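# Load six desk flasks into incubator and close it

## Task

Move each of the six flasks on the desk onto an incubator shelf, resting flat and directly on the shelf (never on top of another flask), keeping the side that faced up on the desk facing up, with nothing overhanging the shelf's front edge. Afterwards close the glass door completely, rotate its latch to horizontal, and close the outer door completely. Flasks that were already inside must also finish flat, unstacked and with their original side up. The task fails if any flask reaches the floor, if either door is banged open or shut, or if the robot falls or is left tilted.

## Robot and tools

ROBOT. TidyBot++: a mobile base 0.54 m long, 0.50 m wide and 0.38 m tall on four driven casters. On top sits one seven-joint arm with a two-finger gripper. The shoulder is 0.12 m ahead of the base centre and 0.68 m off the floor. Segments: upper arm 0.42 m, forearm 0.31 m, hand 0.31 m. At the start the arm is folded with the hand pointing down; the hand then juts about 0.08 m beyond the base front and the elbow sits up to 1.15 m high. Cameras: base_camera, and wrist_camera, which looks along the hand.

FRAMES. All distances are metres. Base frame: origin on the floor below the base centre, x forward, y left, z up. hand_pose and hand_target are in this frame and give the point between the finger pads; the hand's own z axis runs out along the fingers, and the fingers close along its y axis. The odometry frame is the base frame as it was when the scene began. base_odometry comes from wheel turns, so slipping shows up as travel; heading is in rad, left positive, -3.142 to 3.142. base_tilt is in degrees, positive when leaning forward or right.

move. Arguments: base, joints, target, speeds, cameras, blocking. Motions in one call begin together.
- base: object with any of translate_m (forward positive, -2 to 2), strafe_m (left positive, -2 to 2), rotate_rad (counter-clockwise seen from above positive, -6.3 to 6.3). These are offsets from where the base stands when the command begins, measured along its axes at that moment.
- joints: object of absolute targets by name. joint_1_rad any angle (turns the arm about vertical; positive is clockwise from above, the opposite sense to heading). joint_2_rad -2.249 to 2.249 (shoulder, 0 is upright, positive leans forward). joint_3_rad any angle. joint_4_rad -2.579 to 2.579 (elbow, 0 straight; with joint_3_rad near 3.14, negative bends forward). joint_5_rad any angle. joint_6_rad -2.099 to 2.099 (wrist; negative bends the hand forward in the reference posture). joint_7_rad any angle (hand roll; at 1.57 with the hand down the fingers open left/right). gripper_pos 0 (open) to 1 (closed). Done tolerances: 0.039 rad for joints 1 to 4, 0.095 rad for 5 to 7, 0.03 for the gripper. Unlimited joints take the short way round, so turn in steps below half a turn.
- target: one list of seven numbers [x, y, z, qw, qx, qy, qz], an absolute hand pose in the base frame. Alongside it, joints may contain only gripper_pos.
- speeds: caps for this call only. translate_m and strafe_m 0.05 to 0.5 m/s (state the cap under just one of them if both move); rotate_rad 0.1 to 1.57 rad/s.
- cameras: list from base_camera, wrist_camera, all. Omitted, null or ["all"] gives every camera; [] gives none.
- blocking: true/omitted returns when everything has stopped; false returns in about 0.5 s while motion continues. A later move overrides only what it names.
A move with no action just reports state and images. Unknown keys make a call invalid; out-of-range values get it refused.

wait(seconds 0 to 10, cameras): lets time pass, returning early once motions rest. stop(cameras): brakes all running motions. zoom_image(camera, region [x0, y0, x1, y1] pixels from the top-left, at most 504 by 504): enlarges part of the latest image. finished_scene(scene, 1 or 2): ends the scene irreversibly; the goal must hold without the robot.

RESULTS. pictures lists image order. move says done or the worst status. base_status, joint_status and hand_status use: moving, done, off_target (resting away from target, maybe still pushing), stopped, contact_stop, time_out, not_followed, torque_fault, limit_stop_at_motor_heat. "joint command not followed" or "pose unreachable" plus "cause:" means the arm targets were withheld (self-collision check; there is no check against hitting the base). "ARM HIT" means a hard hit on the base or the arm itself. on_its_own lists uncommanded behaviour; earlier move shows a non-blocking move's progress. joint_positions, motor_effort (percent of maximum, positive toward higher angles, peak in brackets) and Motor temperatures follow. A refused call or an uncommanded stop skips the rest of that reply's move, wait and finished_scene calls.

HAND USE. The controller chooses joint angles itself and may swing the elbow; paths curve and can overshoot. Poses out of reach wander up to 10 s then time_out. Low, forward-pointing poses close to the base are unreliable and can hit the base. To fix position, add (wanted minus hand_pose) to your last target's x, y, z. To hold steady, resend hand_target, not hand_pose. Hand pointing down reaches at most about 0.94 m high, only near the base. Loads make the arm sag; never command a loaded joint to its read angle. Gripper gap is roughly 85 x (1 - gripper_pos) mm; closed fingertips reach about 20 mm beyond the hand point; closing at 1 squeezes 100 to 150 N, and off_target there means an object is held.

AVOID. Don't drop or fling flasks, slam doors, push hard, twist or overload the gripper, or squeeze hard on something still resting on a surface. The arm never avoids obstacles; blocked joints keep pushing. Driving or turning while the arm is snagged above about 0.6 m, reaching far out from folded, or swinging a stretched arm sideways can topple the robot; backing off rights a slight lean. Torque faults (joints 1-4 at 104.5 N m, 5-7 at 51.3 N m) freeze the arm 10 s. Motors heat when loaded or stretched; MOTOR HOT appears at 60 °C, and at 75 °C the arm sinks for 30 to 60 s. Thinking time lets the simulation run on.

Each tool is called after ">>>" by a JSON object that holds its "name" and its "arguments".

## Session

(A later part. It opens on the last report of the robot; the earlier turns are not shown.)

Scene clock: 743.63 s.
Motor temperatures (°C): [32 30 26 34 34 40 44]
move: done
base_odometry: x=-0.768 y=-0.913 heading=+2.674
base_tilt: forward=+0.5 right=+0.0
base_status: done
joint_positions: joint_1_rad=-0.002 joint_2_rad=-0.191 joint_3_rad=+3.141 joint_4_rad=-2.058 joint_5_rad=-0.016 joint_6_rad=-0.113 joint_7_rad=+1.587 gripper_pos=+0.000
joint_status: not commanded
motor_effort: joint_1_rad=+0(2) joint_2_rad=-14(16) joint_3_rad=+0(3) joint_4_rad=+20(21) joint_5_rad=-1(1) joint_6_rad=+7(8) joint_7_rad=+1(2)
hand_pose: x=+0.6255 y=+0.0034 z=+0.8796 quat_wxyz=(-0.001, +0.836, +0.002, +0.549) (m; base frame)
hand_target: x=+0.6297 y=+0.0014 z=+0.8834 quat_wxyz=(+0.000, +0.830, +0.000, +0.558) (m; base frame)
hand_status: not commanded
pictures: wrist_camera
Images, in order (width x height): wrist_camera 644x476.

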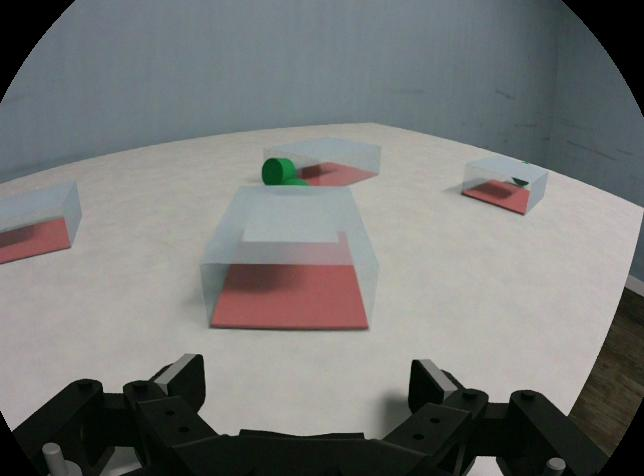

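>>> {"name": "move", "arguments": {"base": {"translate_m": 0.02, "strafe_m": 0.010}, "speeds": {"translate_m": 0.1}, "cameras": ["wrist_camera"]}}

Scene clock: 747.30 s.
Motor temperatures (°C): [31 30 26 34 34 40 44]
move: done
base_odometry: x=-0.790 y=-0.913 heading=+2.673
base_tilt: forward=+0.6 right=+0.0
base_status: done
joint_positions: joint_1_rad=-0.002 joint_2_rad=-0.190 joint_3_rad=+3.141 joint_4_rad=-2.059 joint_5_rad=-0.016 joint_6_rad=-0.109 joint_7_rad=+1.587 gripper_pos=+0.000
joint_status: not commanded
motor_effort: joint_1_rad=+0(1) joint_2_rad=-14(16) joint_3_rad=+0(1) joint_4_rad=+20(21) joint_5_rad=-1(1) joint_6_rad=+7(8) joint_7_rad=+1(2)
hand_pose: x=+0.6258 y=+0.0034 z=+0.8796 quat_wxyz=(-0.001, +0.835, +0.002, +0.550) (m; base frame)
hand_target: x=+0.6297 y=+0.0014 z=+0.8834 quat_wxyz=(+0.000, +0.830, +0.000, +0.558) (m; base frame)
hand_status: not commanded
pictures: wrist_camera
Images, in order (width x height): wrist_camera 644x476.

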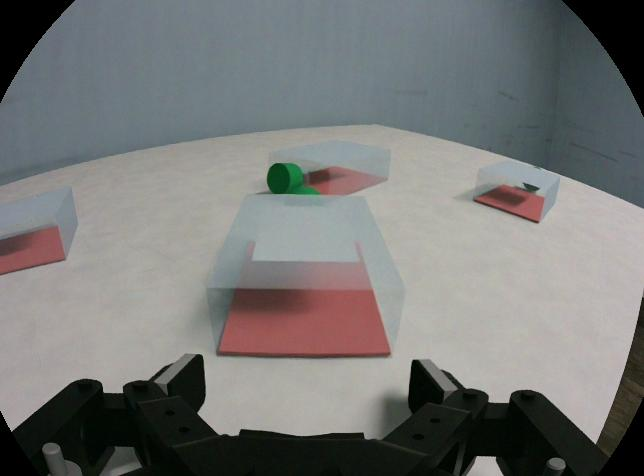

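>>> {"name": "move", "arguments": {"base": {"translate_m": 0.03, "strafe_m": 0.002}, "speeds": {"translate_m": 0.06}, "cameras": ["wrist_camera"]}}

Scene clock: 750.20 s.
Motor temperatures (°C): [31 30 26 34 34 40 44]
move: done
base_odometry: x=-0.818 y=-0.901 heading=+2.674
base_tilt: forward=+0.6 right=+0.0
base_status: done
joint_positions: joint_1_rad=-0.002 joint_2_rad=-0.191 joint_3_rad=+3.141 joint_4_rad=-2.060 joint_5_rad=-0.016 joint_6_rad=-0.108 joint_7_rad=+1.587 gripper_pos=+0.000
joint_status: not commanded
motor_effort: joint_1_rad=+0(1) joint_2_rad=-14(17) joint_3_rad=+0(1) joint_4_rad=+20(21) joint_5_rad=-1(1) joint_6_rad=+7(8) joint_7_rad=+1(2)
hand_pose: x=+0.6254 y=+0.0034 z=+0.8796 quat_wxyz=(-0.001, +0.835, +0.002, +0.550) (m; base frame)
hand_target: x=+0.6297 y=+0.0014 z=+0.8834 quat_wxyz=(+0.000, +0.830, +0.000, +0.558) (m; base frame)
hand_status: not commanded
pictures: wrist_camera
Images, in order (width x height): wrist_camera 644x476.

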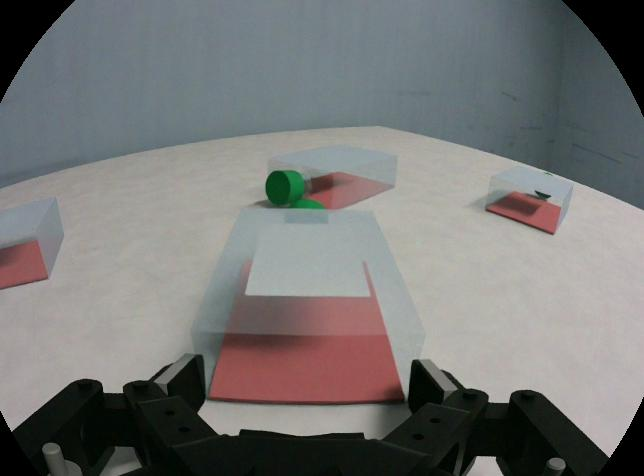

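>>> {"name": "move", "arguments": {"base": {"translate_m": 0.045}, "speeds": {"translate_m": 0.06}, "cameras": ["wrist_camera"]}}

>>> {"name": "move", "arguments": {"joints": {"gripper_pos": 0.3}, "cameras": []}}

>>> {"name": "move", "arguments": {"joints": {"joint_2_rad": -0.215, "joint_4_rad": -1.866, "joint_6_rad": -0.306}, "cameras": ["wrist_camera"]}}

Scene clock: 754.70 s.
Motor temperatures (°C): [31 30 26 34 34 40 44]
move: done
base_odometry: x=-0.858 y=-0.881 heading=+2.674
base_tilt: forward=+0.6 right=+0.0
base_status: done
joint_positions: joint_1_rad=-0.002 joint_2_rad=-0.192 joint_3_rad=+3.141 joint_4_rad=-2.061 joint_5_rad=-0.016 joint_6_rad=-0.107 joint_7_rad=+1.587 gripper_pos=+0.000
joint_status: not commanded
motor_effort: joint_1_rad=+0(1) joint_2_rad=-14(16) joint_3_rad=+0(1) joint_4_rad=+20(22) joint_5_rad=-1(1) joint_6_rad=+6(8) joint_7_rad=+1(2)
hand_pose: x=+0.6251 y=+0.0034 z=+0.8796 quat_wxyz=(-0.001, +0.835, +0.002, +0.550) (m; base frame)
hand_target: x=+0.6297 y=+0.0014 z=+0.8834 quat_wxyz=(+0.000, +0.830, +0.000, +0.558) (m; base frame)
hand_status: not commanded
pictures: wrist_camera
Images, in order (width x height): wrist_camera 644x476.

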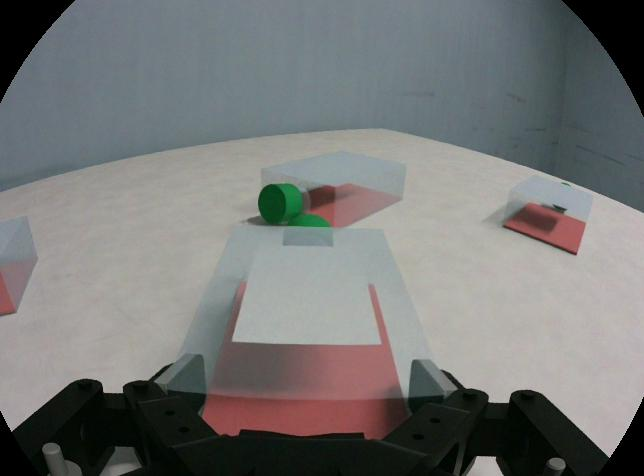

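Scene clock: 755.40 s.
Motor temperatures (°C): [31 30 26 34 34 40 44]
move: off_target
base_odometry: x=-0.858 y=-0.881 heading=+2.674
base_tilt: forward=+0.6 right=+0.0
base_status: not commanded
joint_positions: joint_1_rad=-0.002 joint_2_rad=-0.193 joint_3_rad=+3.141 joint_4_rad=-2.061 joint_5_rad=-0.016 joint_6_rad=-0.107 joint_7_rad=+1.587 gripper_pos=+0.033
joint_status: gripper_pos off_target (ended at +0.033, target +0.300)
motor_effort: joint_1_rad=+0(1) joint_2_rad=-14(15) joint_3_rad=+0(1) joint_4_rad=+20(21) joint_5_rad=-1(1) joint_6_rad=+7(7) joint_7_rad=+2(2)
hand_pose: x=+0.6251 y=+0.0034 z=+0.8801 quat_wxyz=(-0.001, +0.835, +0.002, +0.551) (m; base frame)
hand_target: x=+0.6297 y=+0.0014 z=+0.8834 quat_wxyz=(+0.000, +0.830, +0.000, +0.558) (m; base frame)
hand_status: not commanded
pictures: none
No camera images: "cameras" was empty.

Scene clock: 756.80 s.
Motor temperatures (°C): [31 30 26 34 34 40 44]
move: done
base_odometry: x=-0.858 y=-0.881 heading=+2.674
base_tilt: forward=+0.6 right=+0.0
base_status: not commanded
joint_positions: joint_1_rad=-0.002 joint_2_rad=-0.211 joint_3_rad=+3.141 joint_4_rad=-1.888 joint_5_rad=-0.016 joint_6_rad=-0.255 joint_7_rad=+1.587 gripper_pos=+0.033
joint_status: all done
motor_effort: joint_1_rad=+0(1) joint_2_rad=-16(18) joint_3_rad=+0(1) joint_4_rad=+23(24) joint_5_rad=-1(1) joint_6_rad=+9(9) joint_7_rad=+1(2)
hand_pose: x=+0.6347 y=+0.0041 z=+0.9499 quat_wxyz=(-0.002, +0.823, +0.003, +0.569) (m; base frame)
hand_target: x=+0.6309 y=+0.0014 z=+0.9504 quat_wxyz=(+0.000, +0.830, +0.000, +0.558) (m; base frame)
hand_status: not commanded
pictures: wrist_camera
Images, in order (width x height): wrist_camera 644x476.

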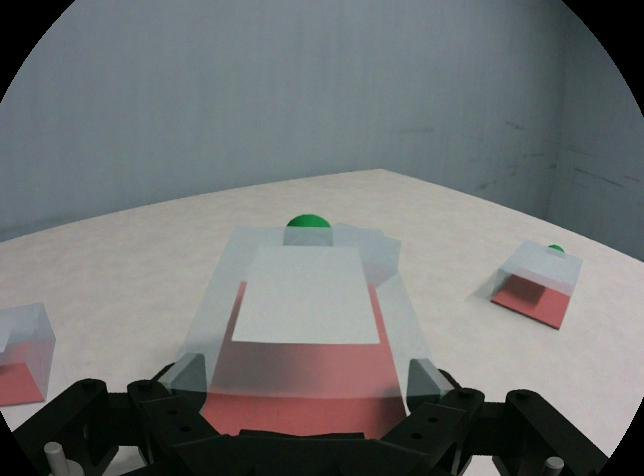

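>>> {"name": "move", "arguments": {"base": {"translate_m": -0.45}, "speeds": {"translate_m": 0.3}, "cameras": []}}

>>> {"name": "move", "arguments": {"base": {"rotate_rad": -0.911}, "speeds": {"rotate_rad": 0.8}, "cameras": []}}

>>> {"name": "move", "arguments": {"base": {"strafe_m": -1.094}, "speeds": {"strafe_m": 0.4}, "cameras": []}}

>>> {"name": "move", "arguments": {"base": {"translate_m": 1.8}, "speeds": {"translate_m": 0.4}, "joints": {"joint_2_rad": -0.128, "joint_4_rad": -2.19, "joint_6_rad": 0.134}, "cameras": ["wrist_camera"]}}

Scene clock: 766.10 s.
Motor temperatures (°C): [31 30 26 34 34 40 44]
move: done
base_odometry: x=-0.456 y=-1.084 heading=+2.674
base_tilt: forward=+0.6 right=+0.0
base_status: done
joint_positions: joint_1_rad=-0.001 joint_2_rad=-0.218 joint_3_rad=+3.141 joint_4_rad=-1.888 joint_5_rad=-0.016 joint_6_rad=-0.259 joint_7_rad=+1.587 gripper_pos=+0.033
joint_status: not commanded
motor_effort: joint_1_rad=+0(2) joint_2_rad=-16(19) joint_3_rad=+0(4) joint_4_rad=+23(24) joint_5_rad=-1(2) joint_6_rad=+9(9) joint_7_rad=+1(2)
hand_pose: x=+0.6323 y=+0.0037 z=+0.9526 quat_wxyz=(-0.002, +0.822, +0.002, +0.570) (m; base frame)
hand_target: x=+0.6309 y=+0.0014 z=+0.9504 quat_wxyz=(+0.000, +0.830, +0.000, +0.558) (m; base frame)
hand_status: not commanded
pictures: none
No camera images: "cameras" was empty.

Scene clock: 768.03 s.
Motor temperatures (°C): [31 30 26 34 34 40 44]
move: done
base_odometry: x=-0.456 y=-1.084 heading=+1.763
base_tilt: forward=+0.6 right=+0.0
base_status: done
joint_positions: joint_1_rad=+0.000 joint_2_rad=-0.218 joint_3_rad=+3.141 joint_4_rad=-1.888 joint_5_rad=-0.016 joint_6_rad=-0.259 joint_7_rad=+1.587 gripper_pos=+0.033
joint_status: not commanded
motor_effort: joint_1_rad=+0(3) joint_2_rad=-15(17) joint_3_rad=+0(4) joint_4_rad=+23(23) joint_5_rad=-1(1) joint_6_rad=+9(9) joint_7_rad=+2(2)
hand_pose: x=+0.6323 y=+0.0033 z=+0.9526 quat_wxyz=(-0.002, +0.822, +0.002, +0.570) (m; base frame)
hand_target: x=+0.6309 y=+0.0014 z=+0.9504 quat_wxyz=(+0.000, +0.830, +0.000, +0.558) (m; base frame)
hand_status: not commanded
pictures: none
No camera images: "cameras" was empty.

Scene clock: 771.93 s.
Motor temperatures (°C): [31 30 26 34 34 40 44]
move: done
base_odometry: x=+0.618 y=-0.875 heading=+1.762
base_tilt: forward=+0.6 right=+0.1
base_status: done
joint_positions: joint_1_rad=+0.000 joint_2_rad=-0.218 joint_3_rad=+3.141 joint_4_rad=-1.888 joint_5_rad=-0.016 joint_6_rad=-0.259 joint_7_rad=+1.587 gripper_pos=+0.033
joint_status: not commanded
motor_effort: joint_1_rad=+0(2) joint_2_rad=-15(16) joint_3_rad=+1(3) joint_4_rad=+23(23) joint_5_rad=-1(1) joint_6_rad=+9(9) joint_7_rad=+1(2)
hand_pose: x=+0.6323 y=+0.0033 z=+0.9526 quat_wxyz=(-0.002, +0.822, +0.002, +0.570) (m; base frame)
hand_target: x=+0.6309 y=+0.0014 z=+0.9504 quat_wxyz=(+0.000, +0.830, +0.000, +0.558) (m; base frame)
hand_status: not commanded
pictures: none
No camera images: "cameras" was empty.

Scene clock: 777.60 s.
Motor temperatures (°C): [31 30 26 34 34 40 44]
move: done
base_odometry: x=+0.275 y=+0.892 heading=+1.762
base_tilt: forward=+0.5 right=+0.0
base_status: done
joint_positions: joint_1_rad=+0.000 joint_2_rad=-0.128 joint_3_rad=+3.141 joint_4_rad=-2.192 joint_5_rad=-0.016 joint_6_rad=+0.091 joint_7_rad=+1.587 gripper_pos=+0.033
joint_status: all done
motor_effort: joint_1_rad=+1(1) joint_2_rad=-17(19) joint_3_rad=+0(1) joint_4_rad=+21(24) joint_5_rad=-1(1) joint_6_rad=+8(9) joint_7_rad=+1(2)
hand_pose: x=+0.6285 y=+0.0015 z=+0.8285 quat_wxyz=(+0.000, +0.834, +0.000, +0.552) (m; base frame)
hand_target: x=+0.6341 y=+0.0014 z=+0.8420 quat_wxyz=(+0.000, +0.821, +0.000, +0.570) (m; base frame)
hand_status: not commanded
pictures: wrist_camera
Images, in order (width x height): wrist_camera 644x476.

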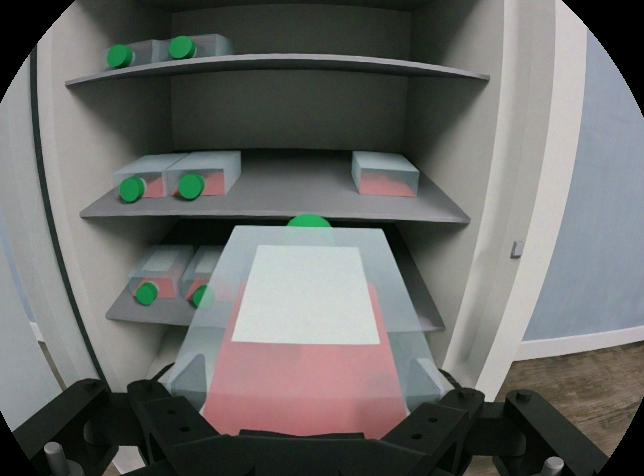

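>>> {"name": "move", "arguments": {"base": {"translate_m": 0.433, "strafe_m": 0.02}, "speeds": {"translate_m": 0.15}, "cameras": ["wrist_camera"]}}

Scene clock: 784.87 s.
Motor temperatures (°C): [31 30 26 34 34 40 44]
move: done
base_odometry: x=+0.173 y=+1.313 heading=+1.762
base_tilt: forward=+0.6 right=+0.0
base_status: done
joint_positions: joint_1_rad=+0.000 joint_2_rad=-0.128 joint_3_rad=+3.141 joint_4_rad=-2.194 joint_5_rad=-0.016 joint_6_rad=+0.092 joint_7_rad=+1.587 gripper_pos=+0.033
joint_status: not commanded
motor_effort: joint_1_rad=+0(1) joint_2_rad=-17(19) joint_3_rad=+0(1) joint_4_rad=+20(21) joint_5_rad=-1(1) joint_6_rad=+9(9) joint_7_rad=+1(2)
hand_pose: x=+0.6283 y=+0.0015 z=+0.8277 quat_wxyz=(+0.000, +0.834, +0.000, +0.551) (m; base frame)
hand_target: x=+0.6341 y=+0.0014 z=+0.8420 quat_wxyz=(+0.000, +0.821, +0.000, +0.570) (m; base frame)
hand_status: not commanded
pictures: wrist_camera
Images, in order (width x height): wrist_camera 644x476.

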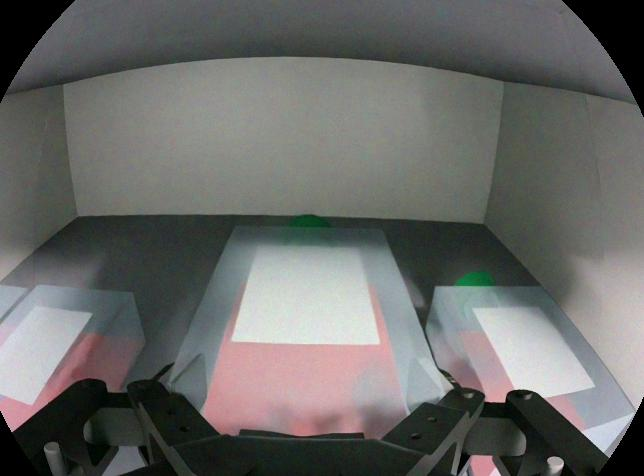

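>>> {"name": "move", "arguments": {"base": {"strafe_m": 0.01}, "joints": {"joint_2_rad": -0.107, "joint_4_rad": -2.255, "joint_6_rad": 0.2}, "cameras": ["wrist_camera"]}}

>>> {"name": "move", "arguments": {"joints": {"joint_2_rad": -0.082, "joint_4_rad": -2.312, "joint_6_rad": 0.281}, "cameras": ["wrist_camera"]}}

>>> {"name": "move", "arguments": {"joints": {"joint_2_rad": -0.077, "joint_4_rad": -2.324, "joint_6_rad": 0.30}, "cameras": ["wrist_camera"]}}

Scene clock: 791.47 s.
Motor temperatures (°C): [31 30 26 34 34 40 44]
move: done
base_odometry: x=+0.163 y=+1.312 heading=+1.762
base_tilt: forward=+0.5 right=+0.0
base_status: done
joint_positions: joint_1_rad=-0.001 joint_2_rad=-0.114 joint_3_rad=+3.141 joint_4_rad=-2.260 joint_5_rad=-0.016 joint_6_rad=+0.157 joint_7_rad=+1.587 gripper_pos=+0.033
joint_status: all done
motor_effort: joint_1_rad=+0(2) joint_2_rad=-16(20) joint_3_rad=+0(2) joint_4_rad=+20(22) joint_5_rad=-1(1) joint_6_rad=+8(9) joint_7_rad=+1(2)
hand_pose: x=+0.6194 y=+0.0014 z=+0.8028 quat_wxyz=(+0.001, +0.838, +0.000, +0.545) (m; base frame)
hand_target: x=+0.6269 y=+0.0014 z=+0.8140 quat_wxyz=(+0.000, +0.827, +0.000, +0.562) (m; base frame)
hand_status: not commanded
pictures: wrist_camera
Images, in order (width x height): wrist_camera 644x476.

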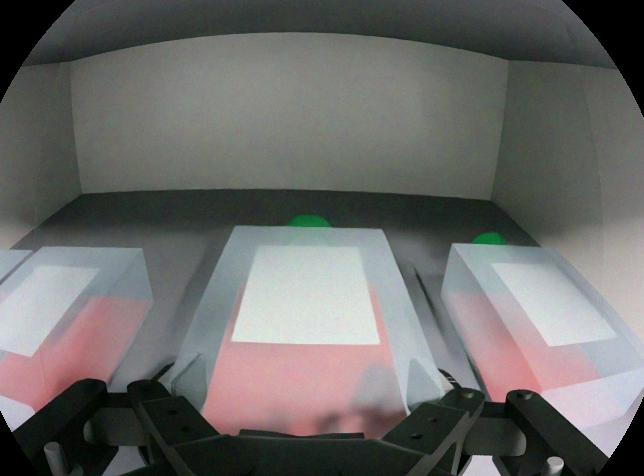

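Scene clock: 792.23 s.
Motor temperatures (°C): [31 30 26 34 34 40 44]
move: done
base_odometry: x=+0.163 y=+1.312 heading=+1.762
base_tilt: forward=+0.6 right=+0.0
base_status: not commanded
joint_positions: joint_1_rad=-0.001 joint_2_rad=-0.098 joint_3_rad=+3.141 joint_4_rad=-2.308 joint_5_rad=-0.016 joint_6_rad=+0.243 joint_7_rad=+1.587 gripper_pos=+0.033
joint_status: all done
motor_effort: joint_1_rad=+0(1) joint_2_rad=-16(18) joint_3_rad=+0(1) joint_4_rad=+19(20) joint_5_rad=-1(1) joint_6_rad=+8(9) joint_7_rad=+1(2)
hand_pose: x=+0.6171 y=+0.0009 z=+0.7924 quat_wxyz=(+0.001, +0.833, +0.000, +0.554) (m; base frame)
hand_target: x=+0.6223 y=+0.0014 z=+0.7937 quat_wxyz=(+0.000, +0.827, +0.000, +0.562) (m; base frame)
hand_status: not commanded
pictures: wrist_camera
Images, in order (width x height): wrist_camera 644x476.

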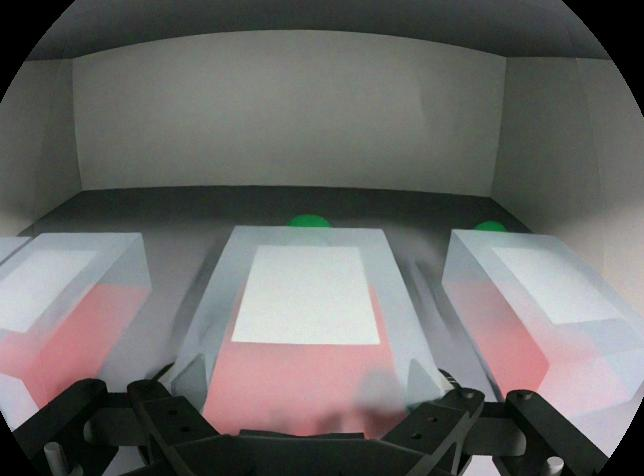

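Scene clock: 792.80 s.
Motor temperatures (°C): [31 30 26 34 34 40 44]
move: done
base_odometry: x=+0.163 y=+1.312 heading=+1.762
base_tilt: forward=+0.6 right=+0.0
base_status: not commanded
joint_positions: joint_1_rad=-0.001 joint_2_rad=-0.096 joint_3_rad=+3.141 joint_4_rad=-2.318 joint_5_rad=-0.016 joint_6_rad=+0.264 joint_7_rad=+1.587 gripper_pos=+0.033
joint_status: all done
motor_effort: joint_1_rad=+1(1) joint_2_rad=-16(17) joint_3_rad=+1(1) joint_4_rad=+18(19) joint_5_rad=-1(1) joint_6_rad=+8(8) joint_7_rad=+1(2)
hand_pose: x=+0.6171 y=+0.0008 z=+0.7927 quat_wxyz=(+0.002, +0.830, +0.000, +0.558) (m; base frame)
hand_target: x=+0.6213 y=+0.0014 z=+0.7902 quat_wxyz=(+0.000, +0.827, +0.000, +0.562) (m; base frame)
hand_status: not commanded
pictures: wrist_camera
Images, in order (width x height): wrist_camera 644x476.

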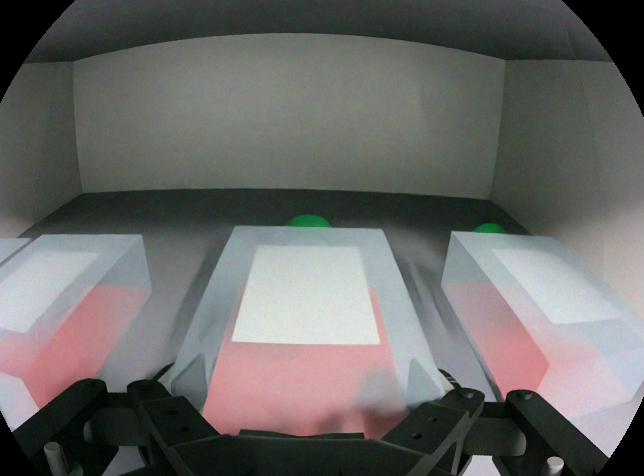

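>>> {"name": "move", "arguments": {"joints": {"joint_2_rad": -0.082, "joint_4_rad": -2.312, "joint_6_rad": 0.30, "gripper_pos": 0.0}, "cameras": []}}

>>> {"name": "move", "arguments": {"base": {"translate_m": -0.12}, "speeds": {"translate_m": 0.06}, "cameras": ["wrist_camera"]}}

>>> {"name": "move", "arguments": {"base": {"translate_m": -0.33}, "speeds": {"translate_m": 0.2}, "cameras": ["wrist_camera"]}}

>>> {"name": "move", "arguments": {"base": {"translate_m": -0.8}, "joints": {"joint_2_rad": -0.215, "joint_4_rad": -1.866, "joint_6_rad": -0.306}, "cameras": []}}

Scene clock: 812.27 s.
Motor temperatures (°C): [31 30 26 34 34 41 44]
move: done
base_odometry: x=+0.163 y=+1.312 heading=+1.762
base_tilt: forward=+0.6 right=+0.0
base_status: not commanded
joint_positions: joint_1_rad=-0.001 joint_2_rad=-0.095 joint_3_rad=+3.141 joint_4_rad=-2.318 joint_5_rad=-0.016 joint_6_rad=+0.264 joint_7_rad=+1.587 gripper_pos=+0.000
joint_status: all done
motor_effort: joint_1_rad=+0(1) joint_2_rad=-16(17) joint_3_rad=+0(1) joint_4_rad=+18(20) joint_5_rad=-1(1) joint_6_rad=+8(8) joint_7_rad=+1(2)
hand_pose: x=+0.6172 y=+0.0008 z=+0.7923 quat_wxyz=(+0.002, +0.830, +0.000, +0.558) (m; base frame)
hand_target: x=+0.6245 y=+0.0014 z=+0.7992 quat_wxyz=(+0.000, +0.822, +0.000, +0.569) (m; base frame)
hand_status: not commanded
pictures: none
No camera images: "cameras" was empty.

Scene clock: 814.77 s.
Motor temperatures (°C): [31 30 26 34 34 41 44]
move: done
base_odometry: x=+0.186 y=+1.194 heading=+1.762
base_tilt: forward=+0.5 right=+0.0
base_status: done
joint_positions: joint_1_rad=-0.001 joint_2_rad=-0.092 joint_3_rad=+3.141 joint_4_rad=-2.317 joint_5_rad=-0.016 joint_6_rad=+0.266 joint_7_rad=+1.587 gripper_pos=+0.000
joint_status: not commanded
motor_effort: joint_1_rad=+0(1) joint_2_rad=-16(17) joint_3_rad=-1(1) joint_4_rad=+18(19) joint_5_rad=-1(1) joint_6_rad=+8(8) joint_7_rad=+1(2)
hand_pose: x=+0.6178 y=+0.0008 z=+0.7913 quat_wxyz=(+0.002, +0.830, +0.000, +0.557) (m; base frame)
hand_target: x=+0.6245 y=+0.0014 z=+0.7992 quat_wxyz=(+0.000, +0.822, +0.000, +0.569) (m; base frame)
hand_status: not commanded
pictures: wrist_camera
Images, in order (width x height): wrist_camera 644x476.

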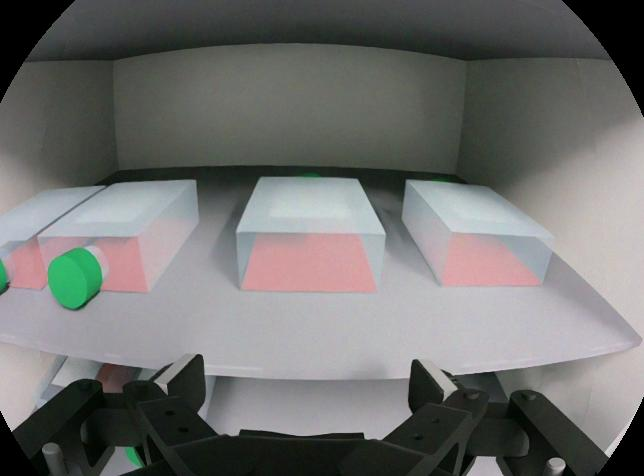

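Scene clock: 817.20 s.
Motor temperatures (°C): [31 30 26 34 34 41 44]
move: done
base_odometry: x=+0.248 y=+0.870 heading=+1.762
base_tilt: forward=+0.5 right=+0.1
base_status: done
joint_positions: joint_1_rad=-0.001 joint_2_rad=-0.089 joint_3_rad=+3.141 joint_4_rad=-2.317 joint_5_rad=-0.016 joint_6_rad=+0.266 joint_7_rad=+1.587 gripper_pos=+0.000
joint_status: not commanded
motor_effort: joint_1_rad=+0(1) joint_2_rad=-16(18) joint_3_rad=-1(1) joint_4_rad=+18(19) joint_5_rad=-1(1) joint_6_rad=+8(8) joint_7_rad=+1(2)
hand_pose: x=+0.6181 y=+0.0008 z=+0.7898 quat_wxyz=(+0.002, +0.831, +0.000, +0.556) (m; base frame)
hand_target: x=+0.6245 y=+0.0014 z=+0.7992 quat_wxyz=(+0.000, +0.822, +0.000, +0.569) (m; base frame)
hand_status: not commanded
pictures: wrist_camera
Images, in order (width x height): wrist_camera 644x476.

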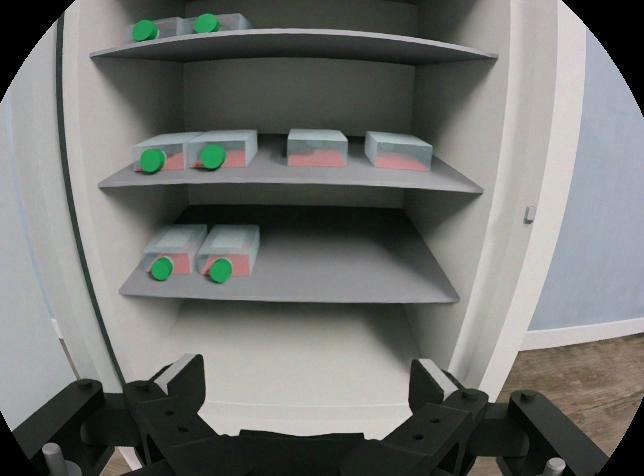

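Scene clock: 820.17 s.
Motor temperatures (°C): [31 30 26 34 34 41 44]
move: done
base_odometry: x=+0.400 y=+0.084 heading=+1.762
base_tilt: forward=+0.5 right=+0.0
base_status: done
joint_positions: joint_1_rad=-0.001 joint_2_rad=-0.221 joint_3_rad=+3.141 joint_4_rad=-1.886 joint_5_rad=-0.016 joint_6_rad=-0.253 joint_7_rad=+1.587 gripper_pos=+0.000
joint_status: all done
motor_effort: joint_1_rad=+0(1) joint_2_rad=-15(20) joint_3_rad=+0(2) joint_4_rad=+22(22) joint_5_rad=-1(1) joint_6_rad=+8(9) joint_7_rad=+1(2)
hand_pose: x=+0.6324 y=+0.0034 z=+0.9567 quat_wxyz=(-0.002, +0.819, +0.002, +0.574) (m; base frame)
hand_target: x=+0.6309 y=+0.0014 z=+0.9504 quat_wxyz=(+0.000, +0.830, +0.000, +0.558) (m; base frame)
hand_status: not commanded
pictures: none
No camera images: "cameras" was empty.

>>> {"name": "move", "arguments": {"base": {"rotate_rad": -3.032}, "cameras": []}}

>>> {"name": "move", "arguments": {"base": {"translate_m": -0.406, "strafe_m": -1.145}, "cameras": []}}

>>> {"name": "move", "arguments": {"base": {"translate_m": -0.821, "strafe_m": -0.062}, "cameras": []}}

>>> {"name": "move", "arguments": {"base": {"translate_m": -0.075, "strafe_m": -0.69}, "cameras": ["all"]}}

Scene clock: 833.83 s.
Motor temperatures (°C): [31 30 26 34 34 40 44]
move: done
base_odometry: x=+0.400 y=+0.084 heading=-1.270
base_tilt: forward=+0.6 right=+0.0
base_status: done
joint_positions: joint_1_rad=+0.000 joint_2_rad=-0.219 joint_3_rad=+3.141 joint_4_rad=-1.886 joint_5_rad=-0.016 joint_6_rad=-0.253 joint_7_rad=+1.587 gripper_pos=+0.000
joint_status: not commanded
motor_effort: joint_1_rad=+0(2) joint_2_rad=-14(18) joint_3_rad=+0(3) joint_4_rad=+22(22) joint_5_rad=-1(2) joint_6_rad=+8(8) joint_7_rad=+1(2)
hand_pose: x=+0.6329 y=+0.0033 z=+0.9559 quat_wxyz=(-0.002, +0.819, +0.002, +0.574) (m; base frame)
hand_target: x=+0.6309 y=+0.0014 z=+0.9504 quat_wxyz=(+0.000, +0.830, +0.000, +0.558) (m; base frame)
hand_status: not commanded
pictures: none
No camera images: "cameras" was empty.

Scene clock: 837.67 s.
Motor temperatures (°C): [31 30 26 34 34 40 44]
move: done
base_odometry: x=-0.814 y=+0.133 heading=-1.271
base_tilt: forward=+0.5 right=+0.0
base_status: done
joint_positions: joint_1_rad=+0.000 joint_2_rad=-0.219 joint_3_rad=+3.141 joint_4_rad=-1.886 joint_5_rad=-0.016 joint_6_rad=-0.253 joint_7_rad=+1.587 gripper_pos=+0.000
joint_status: not commanded
motor_effort: joint_1_rad=+0(1) joint_2_rad=-15(16) joint_3_rad=+0(2) joint_4_rad=+22(22) joint_5_rad=-1(1) joint_6_rad=+7(8) joint_7_rad=+1(2)
hand_pose: x=+0.6329 y=+0.0033 z=+0.9558 quat_wxyz=(-0.002, +0.819, +0.002, +0.574) (m; base frame)
hand_target: x=+0.6309 y=+0.0014 z=+0.9504 quat_wxyz=(+0.000, +0.830, +0.000, +0.558) (m; base frame)
hand_status: not commanded
pictures: none
No camera images: "cameras" was empty.

Scene clock: 840.60 s.
Motor temperatures (°C): [31 30 26 34 34 40 44]
move: done
base_odometry: x=-1.116 y=+0.899 heading=-1.271
base_tilt: forward=+0.5 right=+0.1
base_status: done
joint_positions: joint_1_rad=+0.000 joint_2_rad=-0.222 joint_3_rad=+3.141 joint_4_rad=-1.885 joint_5_rad=-0.016 joint_6_rad=-0.255 joint_7_rad=+1.587 gripper_pos=+0.000
joint_status: not commanded
motor_effort: joint_1_rad=+0(1) joint_2_rad=-15(19) joint_3_rad=+0(1) joint_4_rad=+22(22) joint_5_rad=-1(1) joint_6_rad=+8(8) joint_7_rad=+2(2)
hand_pose: x=+0.6322 y=+0.0033 z=+0.9573 quat_wxyz=(-0.002, +0.819, +0.002, +0.574) (m; base frame)
hand_target: x=+0.6309 y=+0.0014 z=+0.9504 quat_wxyz=(+0.000, +0.830, +0.000, +0.558) (m; base frame)
hand_status: not commanded
pictures: none
No camera images: "cameras" was empty.

Scene clock: 843.37 s.
Motor temperatures (°C): [31 30 26 34 34 40 44]
move: done
base_odometry: x=-1.797 y=+0.766 heading=-1.271
base_tilt: forward=+0.5 right=+0.0
base_status: done
joint_positions: joint_1_rad=+0.000 joint_2_rad=-0.222 joint_3_rad=+3.141 joint_4_rad=-1.885 joint_5_rad=-0.016 joint_6_rad=-0.255 joint_7_rad=+1.587 gripper_pos=+0.000
joint_status: not commanded
motor_effort: joint_1_rad=+0(2) joint_2_rad=-15(16) joint_3_rad=-1(3) joint_4_rad=+22(22) joint_5_rad=-1(1) joint_6_rad=+8(8) joint_7_rad=+1(2)
hand_pose: x=+0.6322 y=+0.0033 z=+0.9573 quat_wxyz=(-0.002, +0.819, +0.002, +0.574) (m; base frame)
hand_target: x=+0.6309 y=+0.0014 z=+0.9504 quat_wxyz=(+0.000, +0.830, +0.000, +0.558) (m; base frame)
hand_status: not commanded
pictures: base_camera, wrist_camera
Images, in order (width x height): base_camera 644x364, wrist_camera 644x476.

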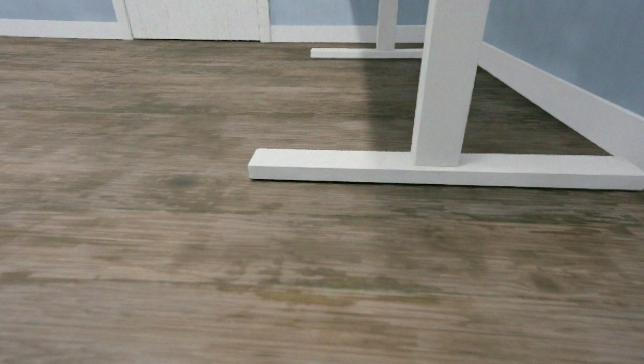

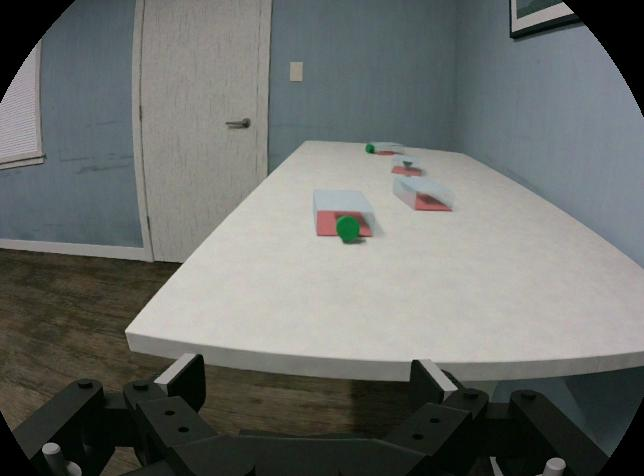

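>>> {"name": "move", "arguments": {"base": {"translate_m": 0.27, "strafe_m": -0.055, "rotate_rad": -0.02}, "speeds": {"translate_m": 0.2}, "cameras": []}}

>>> {"name": "move", "arguments": {"joints": {"joint_2_rad": -0.185, "joint_4_rad": -2.062, "joint_6_rad": -0.08}, "cameras": ["all"]}}

Scene clock: 855.20 s.
Motor temperatures (°C): [31 30 26 34 34 40 44]
move: done
base_odometry: x=-1.770 y=+0.492 heading=-1.291
base_tilt: forward=+0.6 right=+0.0
base_status: done
joint_positions: joint_1_rad=+0.000 joint_2_rad=-0.218 joint_3_rad=+3.141 joint_4_rad=-1.885 joint_5_rad=-0.016 joint_6_rad=-0.255 joint_7_rad=+1.587 gripper_pos=+0.000
joint_status: not commanded
motor_effort: joint_1_rad=+0(2) joint_2_rad=-14(17) joint_3_rad=+0(3) joint_4_rad=+22(22) joint_5_rad=-1(1) joint_6_rad=+7(8) joint_7_rad=+1(2)
hand_pose: x=+0.6332 y=+0.0031 z=+0.9554 quat_wxyz=(-0.002, +0.820, +0.002, +0.573) (m; base frame)
hand_target: x=+0.6309 y=+0.0014 z=+0.9504 quat_wxyz=(+0.000, +0.830, +0.000, +0.558) (m; base frame)
hand_status: not commanded
pictures: none
No camera images: "cameras" was empty.

Scene clock: 856.40 s.
Motor temperatures (°C): [31 30 26 34 34 40 44]
move: done
base_odometry: x=-1.770 y=+0.492 heading=-1.291
base_tilt: forward=+0.6 right=+0.0
base_status: not commanded
joint_positions: joint_1_rad=+0.000 joint_2_rad=-0.197 joint_3_rad=+3.141 joint_4_rad=-2.057 joint_5_rad=-0.016 joint_6_rad=-0.121 joint_7_rad=+1.587 gripper_pos=+0.000
joint_status: all done
motor_effort: joint_1_rad=+0(1) joint_2_rad=-15(16) joint_3_rad=+0(1) joint_4_rad=+21(23) joint_5_rad=-1(1) joint_6_rad=+7(9) joint_7_rad=+1(2)
hand_pose: x=+0.6235 y=+0.0024 z=+0.8807 quat_wxyz=(-0.001, +0.836, +0.001, +0.548) (m; base frame)
hand_target: x=+0.6297 y=+0.0014 z=+0.8834 quat_wxyz=(+0.000, +0.830, +0.000, +0.558) (m; base frame)
hand_status: not commanded
pictures: base_camera, wrist_camera
Images, in order (width x height): base_camera 644x364, wrist_camera 644x476.

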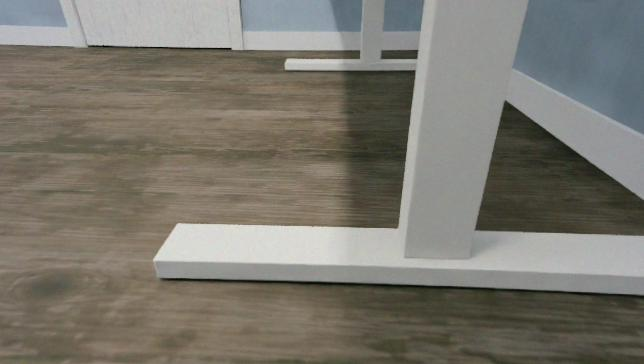

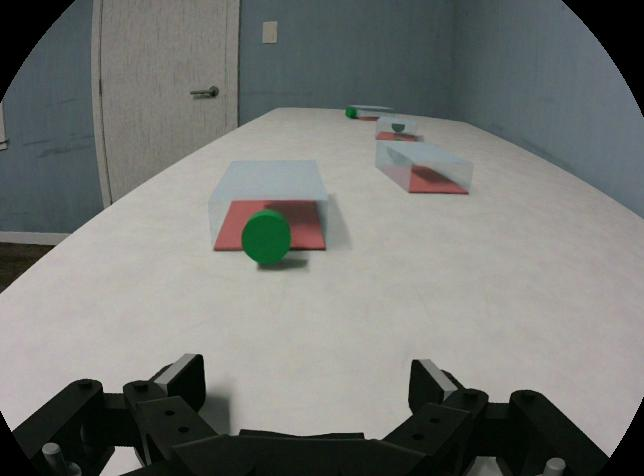

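>>> {"name": "move", "arguments": {"base": {"rotate_rad": 0.085, "strafe_m": -0.036}, "cameras": []}}

>>> {"name": "move", "arguments": {"base": {"translate_m": 0.06}, "speeds": {"translate_m": 0.1}, "cameras": ["wrist_camera"]}}

Scene clock: 862.73 s.
Motor temperatures (°C): [31 30 26 34 34 40 44]
move: done
base_odometry: x=-1.805 y=+0.482 heading=-1.206
base_tilt: forward=+0.6 right=+0.1
base_status: done
joint_positions: joint_1_rad=+0.000 joint_2_rad=-0.197 joint_3_rad=+3.141 joint_4_rad=-2.057 joint_5_rad=-0.016 joint_6_rad=-0.120 joint_7_rad=+1.587 gripper_pos=+0.000
joint_status: not commanded
motor_effort: joint_1_rad=+0(3) joint_2_rad=-16(16) joint_3_rad=+0(3) joint_4_rad=+21(21) joint_5_rad=-1(1) joint_6_rad=+8(8) joint_7_rad=+1(2)
hand_pose: x=+0.6235 y=+0.0026 z=+0.8805 quat_wxyz=(-0.001, +0.836, +0.001, +0.548) (m; base frame)
hand_target: x=+0.6297 y=+0.0014 z=+0.8834 quat_wxyz=(+0.000, +0.830, +0.000, +0.558) (m; base frame)
hand_status: not commanded
pictures: none
No camera images: "cameras" was empty.

Scene clock: 863.90 s.
Motor temperatures (°C): [31 30 26 34 34 40 44]
move: done
base_odometry: x=-1.784 y=+0.426 heading=-1.206
base_tilt: forward=+0.6 right=+0.0
base_status: done
joint_positions: joint_1_rad=+0.000 joint_2_rad=-0.193 joint_3_rad=+3.141 joint_4_rad=-2.059 joint_5_rad=-0.016 joint_6_rad=-0.115 joint_7_rad=+1.587 gripper_pos=+0.000
joint_status: not commanded
motor_effort: joint_1_rad=+0(1) joint_2_rad=-14(17) joint_3_rad=+0(1) joint_4_rad=+20(22) joint_5_rad=-1(1) joint_6_rad=+6(8) joint_7_rad=+2(2)
hand_pose: x=+0.6245 y=+0.0026 z=+0.8795 quat_wxyz=(-0.001, +0.836, +0.001, +0.549) (m; base frame)
hand_target: x=+0.6297 y=+0.0014 z=+0.8834 quat_wxyz=(+0.000, +0.830, +0.000, +0.558) (m; base frame)
hand_status: not commanded
pictures: wrist_camera
Images, in order (width x height): wrist_camera 644x476.

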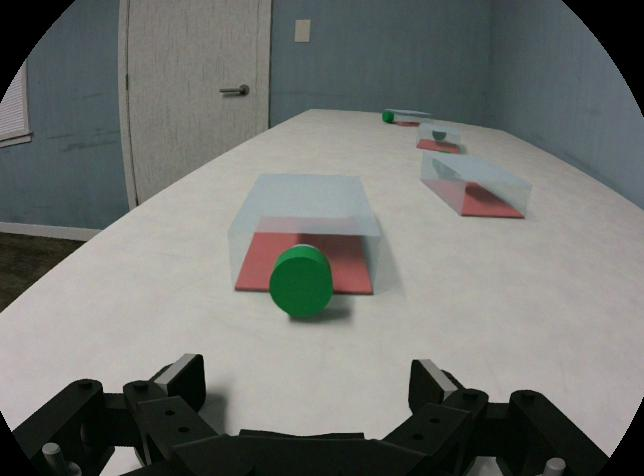

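>>> {"name": "move", "arguments": {"base": {"rotate_rad": -0.02, "strafe_m": 0.0175, "translate_m": 0.04}, "speeds": {"translate_m": 0.1}, "cameras": ["wrist_camera"]}}

Scene clock: 868.23 s.
Motor temperatures (°C): [31 30 26 34 34 40 44]
move: done
base_odometry: x=-1.753 y=+0.394 heading=-1.226
base_tilt: forward=+0.6 right=+0.0
base_status: done
joint_positions: joint_1_rad=+0.000 joint_2_rad=-0.194 joint_3_rad=+3.141 joint_4_rad=-2.060 joint_5_rad=-0.016 joint_6_rad=-0.112 joint_7_rad=+1.587 gripper_pos=+0.000
joint_status: not commanded
motor_effort: joint_1_rad=+0(1) joint_2_rad=-15(16) joint_3_rad=+0(2) joint_4_rad=+20(22) joint_5_rad=-1(1) joint_6_rad=+7(8) joint_7_rad=+1(2)
hand_pose: x=+0.6245 y=+0.0023 z=+0.8795 quat_wxyz=(-0.001, +0.836, +0.001, +0.549) (m; base frame)
hand_target: x=+0.6297 y=+0.0014 z=+0.8834 quat_wxyz=(+0.000, +0.830, +0.000, +0.558) (m; base frame)
hand_status: not commanded
pictures: wrist_camera
Images, in order (width x height): wrist_camera 644x476.

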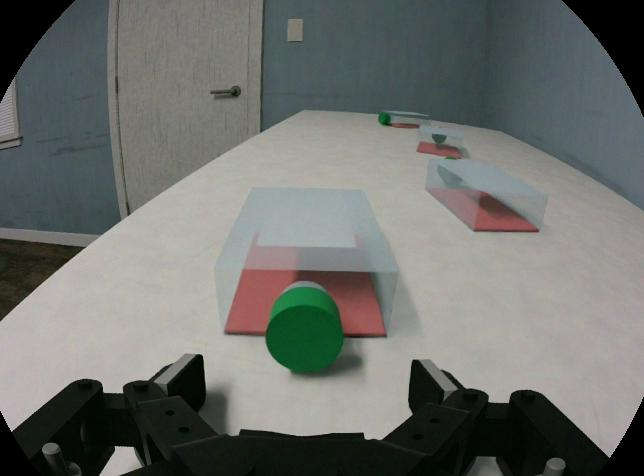

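>>> {"name": "move", "arguments": {"base": {"translate_m": 0.045}, "speeds": {"translate_m": 0.06}, "cameras": ["wrist_camera"]}}

Scene clock: 872.57 s.
Motor temperatures (°C): [31 30 26 34 34 40 44]
move: done
base_odometry: x=-1.738 y=+0.352 heading=-1.226
base_tilt: forward=+0.6 right=+0.0
base_status: done
joint_positions: joint_1_rad=+0.000 joint_2_rad=-0.193 joint_3_rad=+3.141 joint_4_rad=-2.061 joint_5_rad=-0.016 joint_6_rad=-0.111 joint_7_rad=+1.587 gripper_pos=+0.000
joint_status: not commanded
motor_effort: joint_1_rad=+0(1) joint_2_rad=-15(16) joint_3_rad=+0(1) joint_4_rad=+20(22) joint_5_rad=-1(1) joint_6_rad=+7(8) joint_7_rad=+1(2)
hand_pose: x=+0.6246 y=+0.0023 z=+0.8795 quat_wxyz=(-0.001, +0.836, +0.001, +0.549) (m; base frame)
hand_target: x=+0.6297 y=+0.0014 z=+0.8834 quat_wxyz=(+0.000, +0.830, +0.000, +0.558) (m; base frame)
hand_status: not commanded
pictures: wrist_camera
Images, in order (width x height): wrist_camera 644x476.

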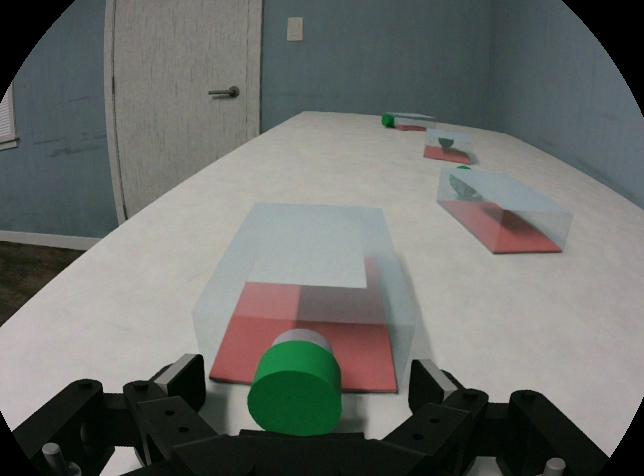

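>>> {"name": "move", "arguments": {"base": {"translate_m": -0.03}, "speeds": {"translate_m": 0.1}, "cameras": []}}

>>> {"name": "move", "arguments": {"base": {"rotate_rad": -0.06, "strafe_m": 0.046}, "cameras": ["wrist_camera"]}}

Scene clock: 876.83 s.
Motor temperatures (°C): [31 30 26 34 34 40 44]
move: done
base_odometry: x=-1.748 y=+0.380 heading=-1.226
base_tilt: forward=+0.6 right=+0.0
base_status: done
joint_positions: joint_1_rad=+0.000 joint_2_rad=-0.195 joint_3_rad=+3.141 joint_4_rad=-2.064 joint_5_rad=-0.016 joint_6_rad=-0.107 joint_7_rad=+1.587 gripper_pos=+0.000
joint_status: not commanded
motor_effort: joint_1_rad=+0(1) joint_2_rad=-13(17) joint_3_rad=+0(2) joint_4_rad=+20(22) joint_5_rad=-1(1) joint_6_rad=+7(8) joint_7_rad=+2(2)
hand_pose: x=+0.6242 y=+0.0022 z=+0.8796 quat_wxyz=(-0.001, +0.835, +0.001, +0.550) (m; base frame)
hand_target: x=+0.6297 y=+0.0014 z=+0.8834 quat_wxyz=(+0.000, +0.830, +0.000, +0.558) (m; base frame)
hand_status: not commanded
pictures: none
No camera images: "cameras" was empty.

Scene clock: 877.80 s.
Motor temperatures (°C): [31 30 26 34 34 40 44]
move: done
base_odometry: x=-1.705 y=+0.396 heading=-1.287
base_tilt: forward=+0.5 right=+0.0
base_status: done
joint_positions: joint_1_rad=+0.000 joint_2_rad=-0.195 joint_3_rad=+3.141 joint_4_rad=-2.064 joint_5_rad=-0.016 joint_6_rad=-0.107 joint_7_rad=+1.587 gripper_pos=+0.000
joint_status: not commanded
motor_effort: joint_1_rad=+0(2) joint_2_rad=-15(15) joint_3_rad=+0(3) joint_4_rad=+21(21) joint_5_rad=-1(2) joint_6_rad=+8(8) joint_7_rad=+1(2)
hand_pose: x=+0.6242 y=+0.0021 z=+0.8795 quat_wxyz=(-0.001, +0.835, +0.001, +0.550) (m; base frame)
hand_target: x=+0.6297 y=+0.0014 z=+0.8834 quat_wxyz=(+0.000, +0.830, +0.000, +0.558) (m; base frame)
hand_status: not commanded
pictures: wrist_camera
Images, in order (width x height): wrist_camera 644x476.

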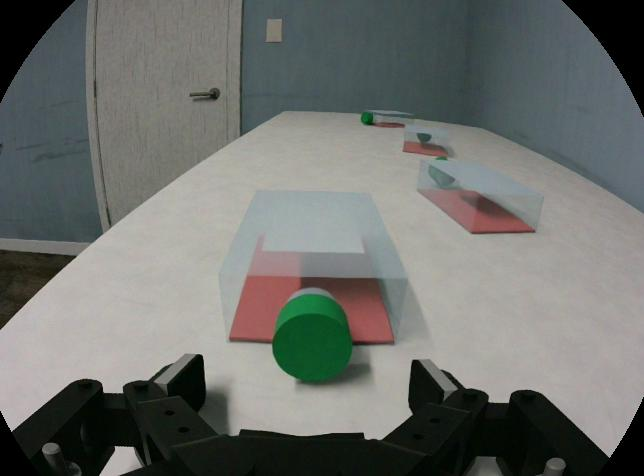

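>>> {"name": "move", "arguments": {"base": {"rotate_rad": -0.015, "strafe_m": 0.008, "translate_m": 0.03}, "speeds": {"translate_m": 0.06}, "cameras": ["wrist_camera"]}}

Scene clock: 882.20 s.
Motor temperatures (°C): [31 30 26 34 34 40 44]
move: done
base_odometry: x=-1.688 y=+0.369 heading=-1.301
base_tilt: forward=+0.5 right=+0.0
base_status: done
joint_positions: joint_1_rad=+0.000 joint_2_rad=-0.194 joint_3_rad=+3.141 joint_4_rad=-2.064 joint_5_rad=-0.016 joint_6_rad=-0.107 joint_7_rad=+1.587 gripper_pos=+0.000
joint_status: not commanded
motor_effort: joint_1_rad=+0(2) joint_2_rad=-14(16) joint_3_rad=+0(2) joint_4_rad=+20(22) joint_5_rad=-1(1) joint_6_rad=+6(8) joint_7_rad=+1(2)
hand_pose: x=+0.6242 y=+0.0019 z=+0.8795 quat_wxyz=(-0.001, +0.835, +0.001, +0.550) (m; base frame)
hand_target: x=+0.6297 y=+0.0014 z=+0.8834 quat_wxyz=(+0.000, +0.830, +0.000, +0.558) (m; base frame)
hand_status: not commanded
pictures: wrist_camera
Images, in order (width x height): wrist_camera 644x476.

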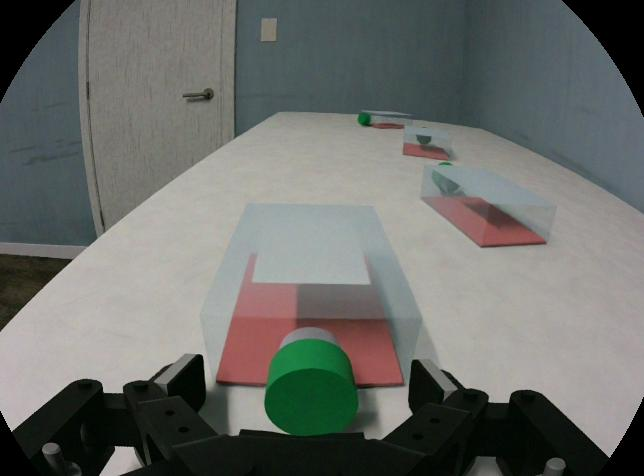

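>>> {"name": "move", "arguments": {"base": {"strafe_m": -0.0015, "translate_m": 0.025}, "speeds": {"translate_m": 0.06}, "cameras": ["wrist_camera"]}}

Scene clock: 888.03 s.
Motor temperatures (°C): [31 30 26 34 34 40 44]
move: done
base_odometry: x=-1.683 y=+0.345 heading=-1.301
base_tilt: forward=+0.6 right=+0.0
base_status: done
joint_positions: joint_1_rad=+0.000 joint_2_rad=-0.195 joint_3_rad=+3.141 joint_4_rad=-2.064 joint_5_rad=-0.016 joint_6_rad=-0.106 joint_7_rad=+1.587 gripper_pos=+0.000
joint_status: not commanded
motor_effort: joint_1_rad=+0(1) joint_2_rad=-14(16) joint_3_rad=+0(1) joint_4_rad=+20(21) joint_5_rad=+0(1) joint_6_rad=+6(8) joint_7_rad=+1(2)
hand_pose: x=+0.6242 y=+0.0019 z=+0.8795 quat_wxyz=(-0.001, +0.835, +0.001, +0.551) (m; base frame)
hand_target: x=+0.6297 y=+0.0014 z=+0.8834 quat_wxyz=(+0.000, +0.830, +0.000, +0.558) (m; base frame)
hand_status: not commanded
pictures: wrist_camera
Images, in order (width x height): wrist_camera 644x476.

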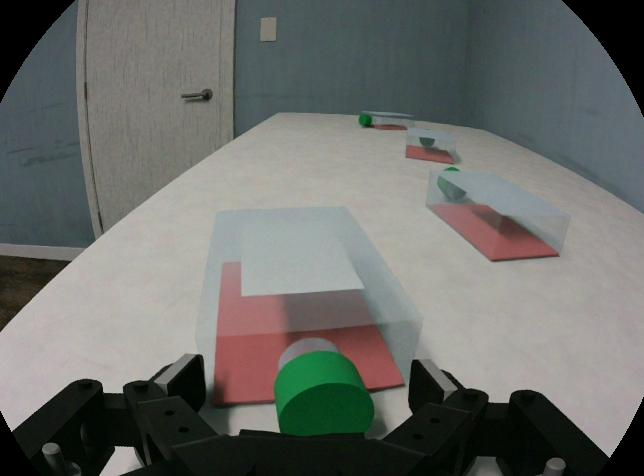

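>>> {"name": "move", "arguments": {"base": {"translate_m": -0.04}, "speeds": {"translate_m": 0.1}, "cameras": []}}

>>> {"name": "move", "arguments": {"base": {"rotate_rad": 0.13, "strafe_m": -0.088}, "cameras": ["wrist_camera"]}}

Scene clock: 895.57 s.
Motor temperatures (°C): [31 30 26 34 34 40 44]
move: done
base_odometry: x=-1.694 y=+0.383 heading=-1.301
base_tilt: forward=+0.6 right=+0.0
base_status: done
joint_positions: joint_1_rad=+0.000 joint_2_rad=-0.194 joint_3_rad=+3.141 joint_4_rad=-2.064 joint_5_rad=-0.016 joint_6_rad=-0.104 joint_7_rad=+1.587 gripper_pos=+0.000
joint_status: not commanded
motor_effort: joint_1_rad=+0(1) joint_2_rad=-14(16) joint_3_rad=+0(2) joint_4_rad=+20(22) joint_5_rad=-1(1) joint_6_rad=+6(8) joint_7_rad=+1(2)
hand_pose: x=+0.6247 y=+0.0019 z=+0.8795 quat_wxyz=(-0.001, +0.835, +0.001, +0.551) (m; base frame)
hand_target: x=+0.6297 y=+0.0014 z=+0.8834 quat_wxyz=(+0.000, +0.830, +0.000, +0.558) (m; base frame)
hand_status: not commanded
pictures: none
No camera images: "cameras" was empty.

Scene clock: 896.77 s.
Motor temperatures (°C): [31 30 26 34 34 40 44]
move: done
base_odometry: x=-1.779 y=+0.360 heading=-1.170
base_tilt: forward=+0.5 right=+0.0
base_status: done
joint_positions: joint_1_rad=-0.001 joint_2_rad=-0.194 joint_3_rad=+3.141 joint_4_rad=-2.064 joint_5_rad=-0.016 joint_6_rad=-0.104 joint_7_rad=+1.587 gripper_pos=+0.000
joint_status: not commanded
motor_effort: joint_1_rad=+0(2) joint_2_rad=-14(15) joint_3_rad=+0(4) joint_4_rad=+21(21) joint_5_rad=-1(1) joint_6_rad=+7(8) joint_7_rad=+2(2)
hand_pose: x=+0.6246 y=+0.0030 z=+0.8795 quat_wxyz=(-0.001, +0.835, +0.002, +0.551) (m; base frame)
hand_target: x=+0.6297 y=+0.0014 z=+0.8834 quat_wxyz=(+0.000, +0.830, +0.000, +0.558) (m; base frame)
hand_status: not commanded
pictures: wrist_camera
Images, in order (width x height): wrist_camera 644x476.

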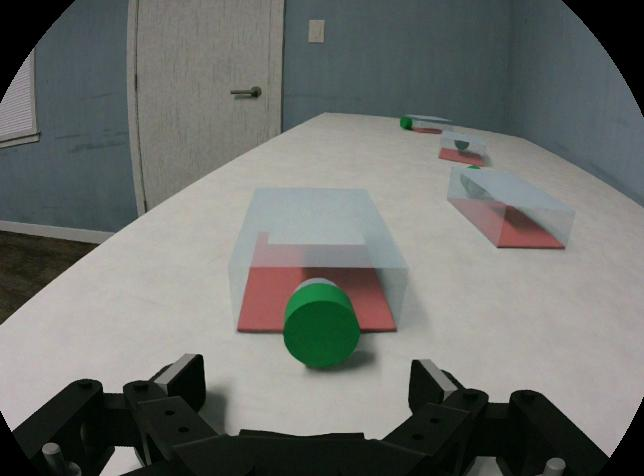

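>>> {"name": "move", "arguments": {"base": {"rotate_rad": 0.015, "strafe_m": -0.0152, "translate_m": 0.025}, "speeds": {"translate_m": 0.06}, "cameras": ["wrist_camera"]}}

Scene clock: 900.90 s.
Motor temperatures (°C): [31 30 26 34 34 40 44]
move: done
base_odometry: x=-1.783 y=+0.331 heading=-1.156
base_tilt: forward=+0.6 right=+0.0
base_status: done
joint_positions: joint_1_rad=-0.001 joint_2_rad=-0.194 joint_3_rad=+3.141 joint_4_rad=-2.064 joint_5_rad=-0.016 joint_6_rad=-0.104 joint_7_rad=+1.587 gripper_pos=+0.000
joint_status: not commanded
motor_effort: joint_1_rad=+0(2) joint_2_rad=-14(16) joint_3_rad=+1(2) joint_4_rad=+20(21) joint_5_rad=-1(1) joint_6_rad=+7(8) joint_7_rad=+1(2)
hand_pose: x=+0.6246 y=+0.0030 z=+0.8795 quat_wxyz=(-0.001, +0.835, +0.002, +0.551) (m; base frame)
hand_target: x=+0.6297 y=+0.0014 z=+0.8834 quat_wxyz=(+0.000, +0.830, +0.000, +0.558) (m; base frame)
hand_status: not commanded
pictures: wrist_camera
Images, in order (width x height): wrist_camera 644x476.

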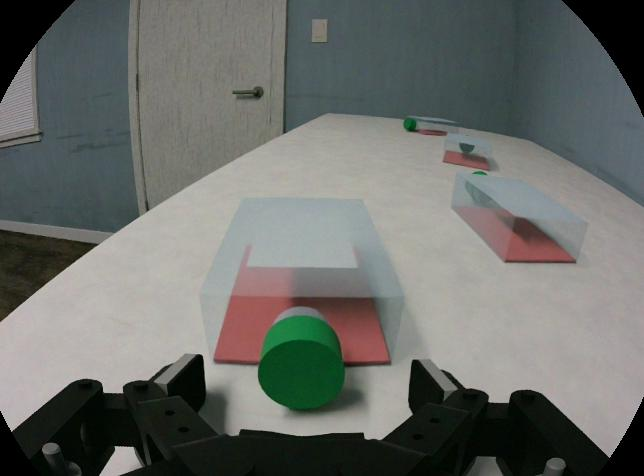

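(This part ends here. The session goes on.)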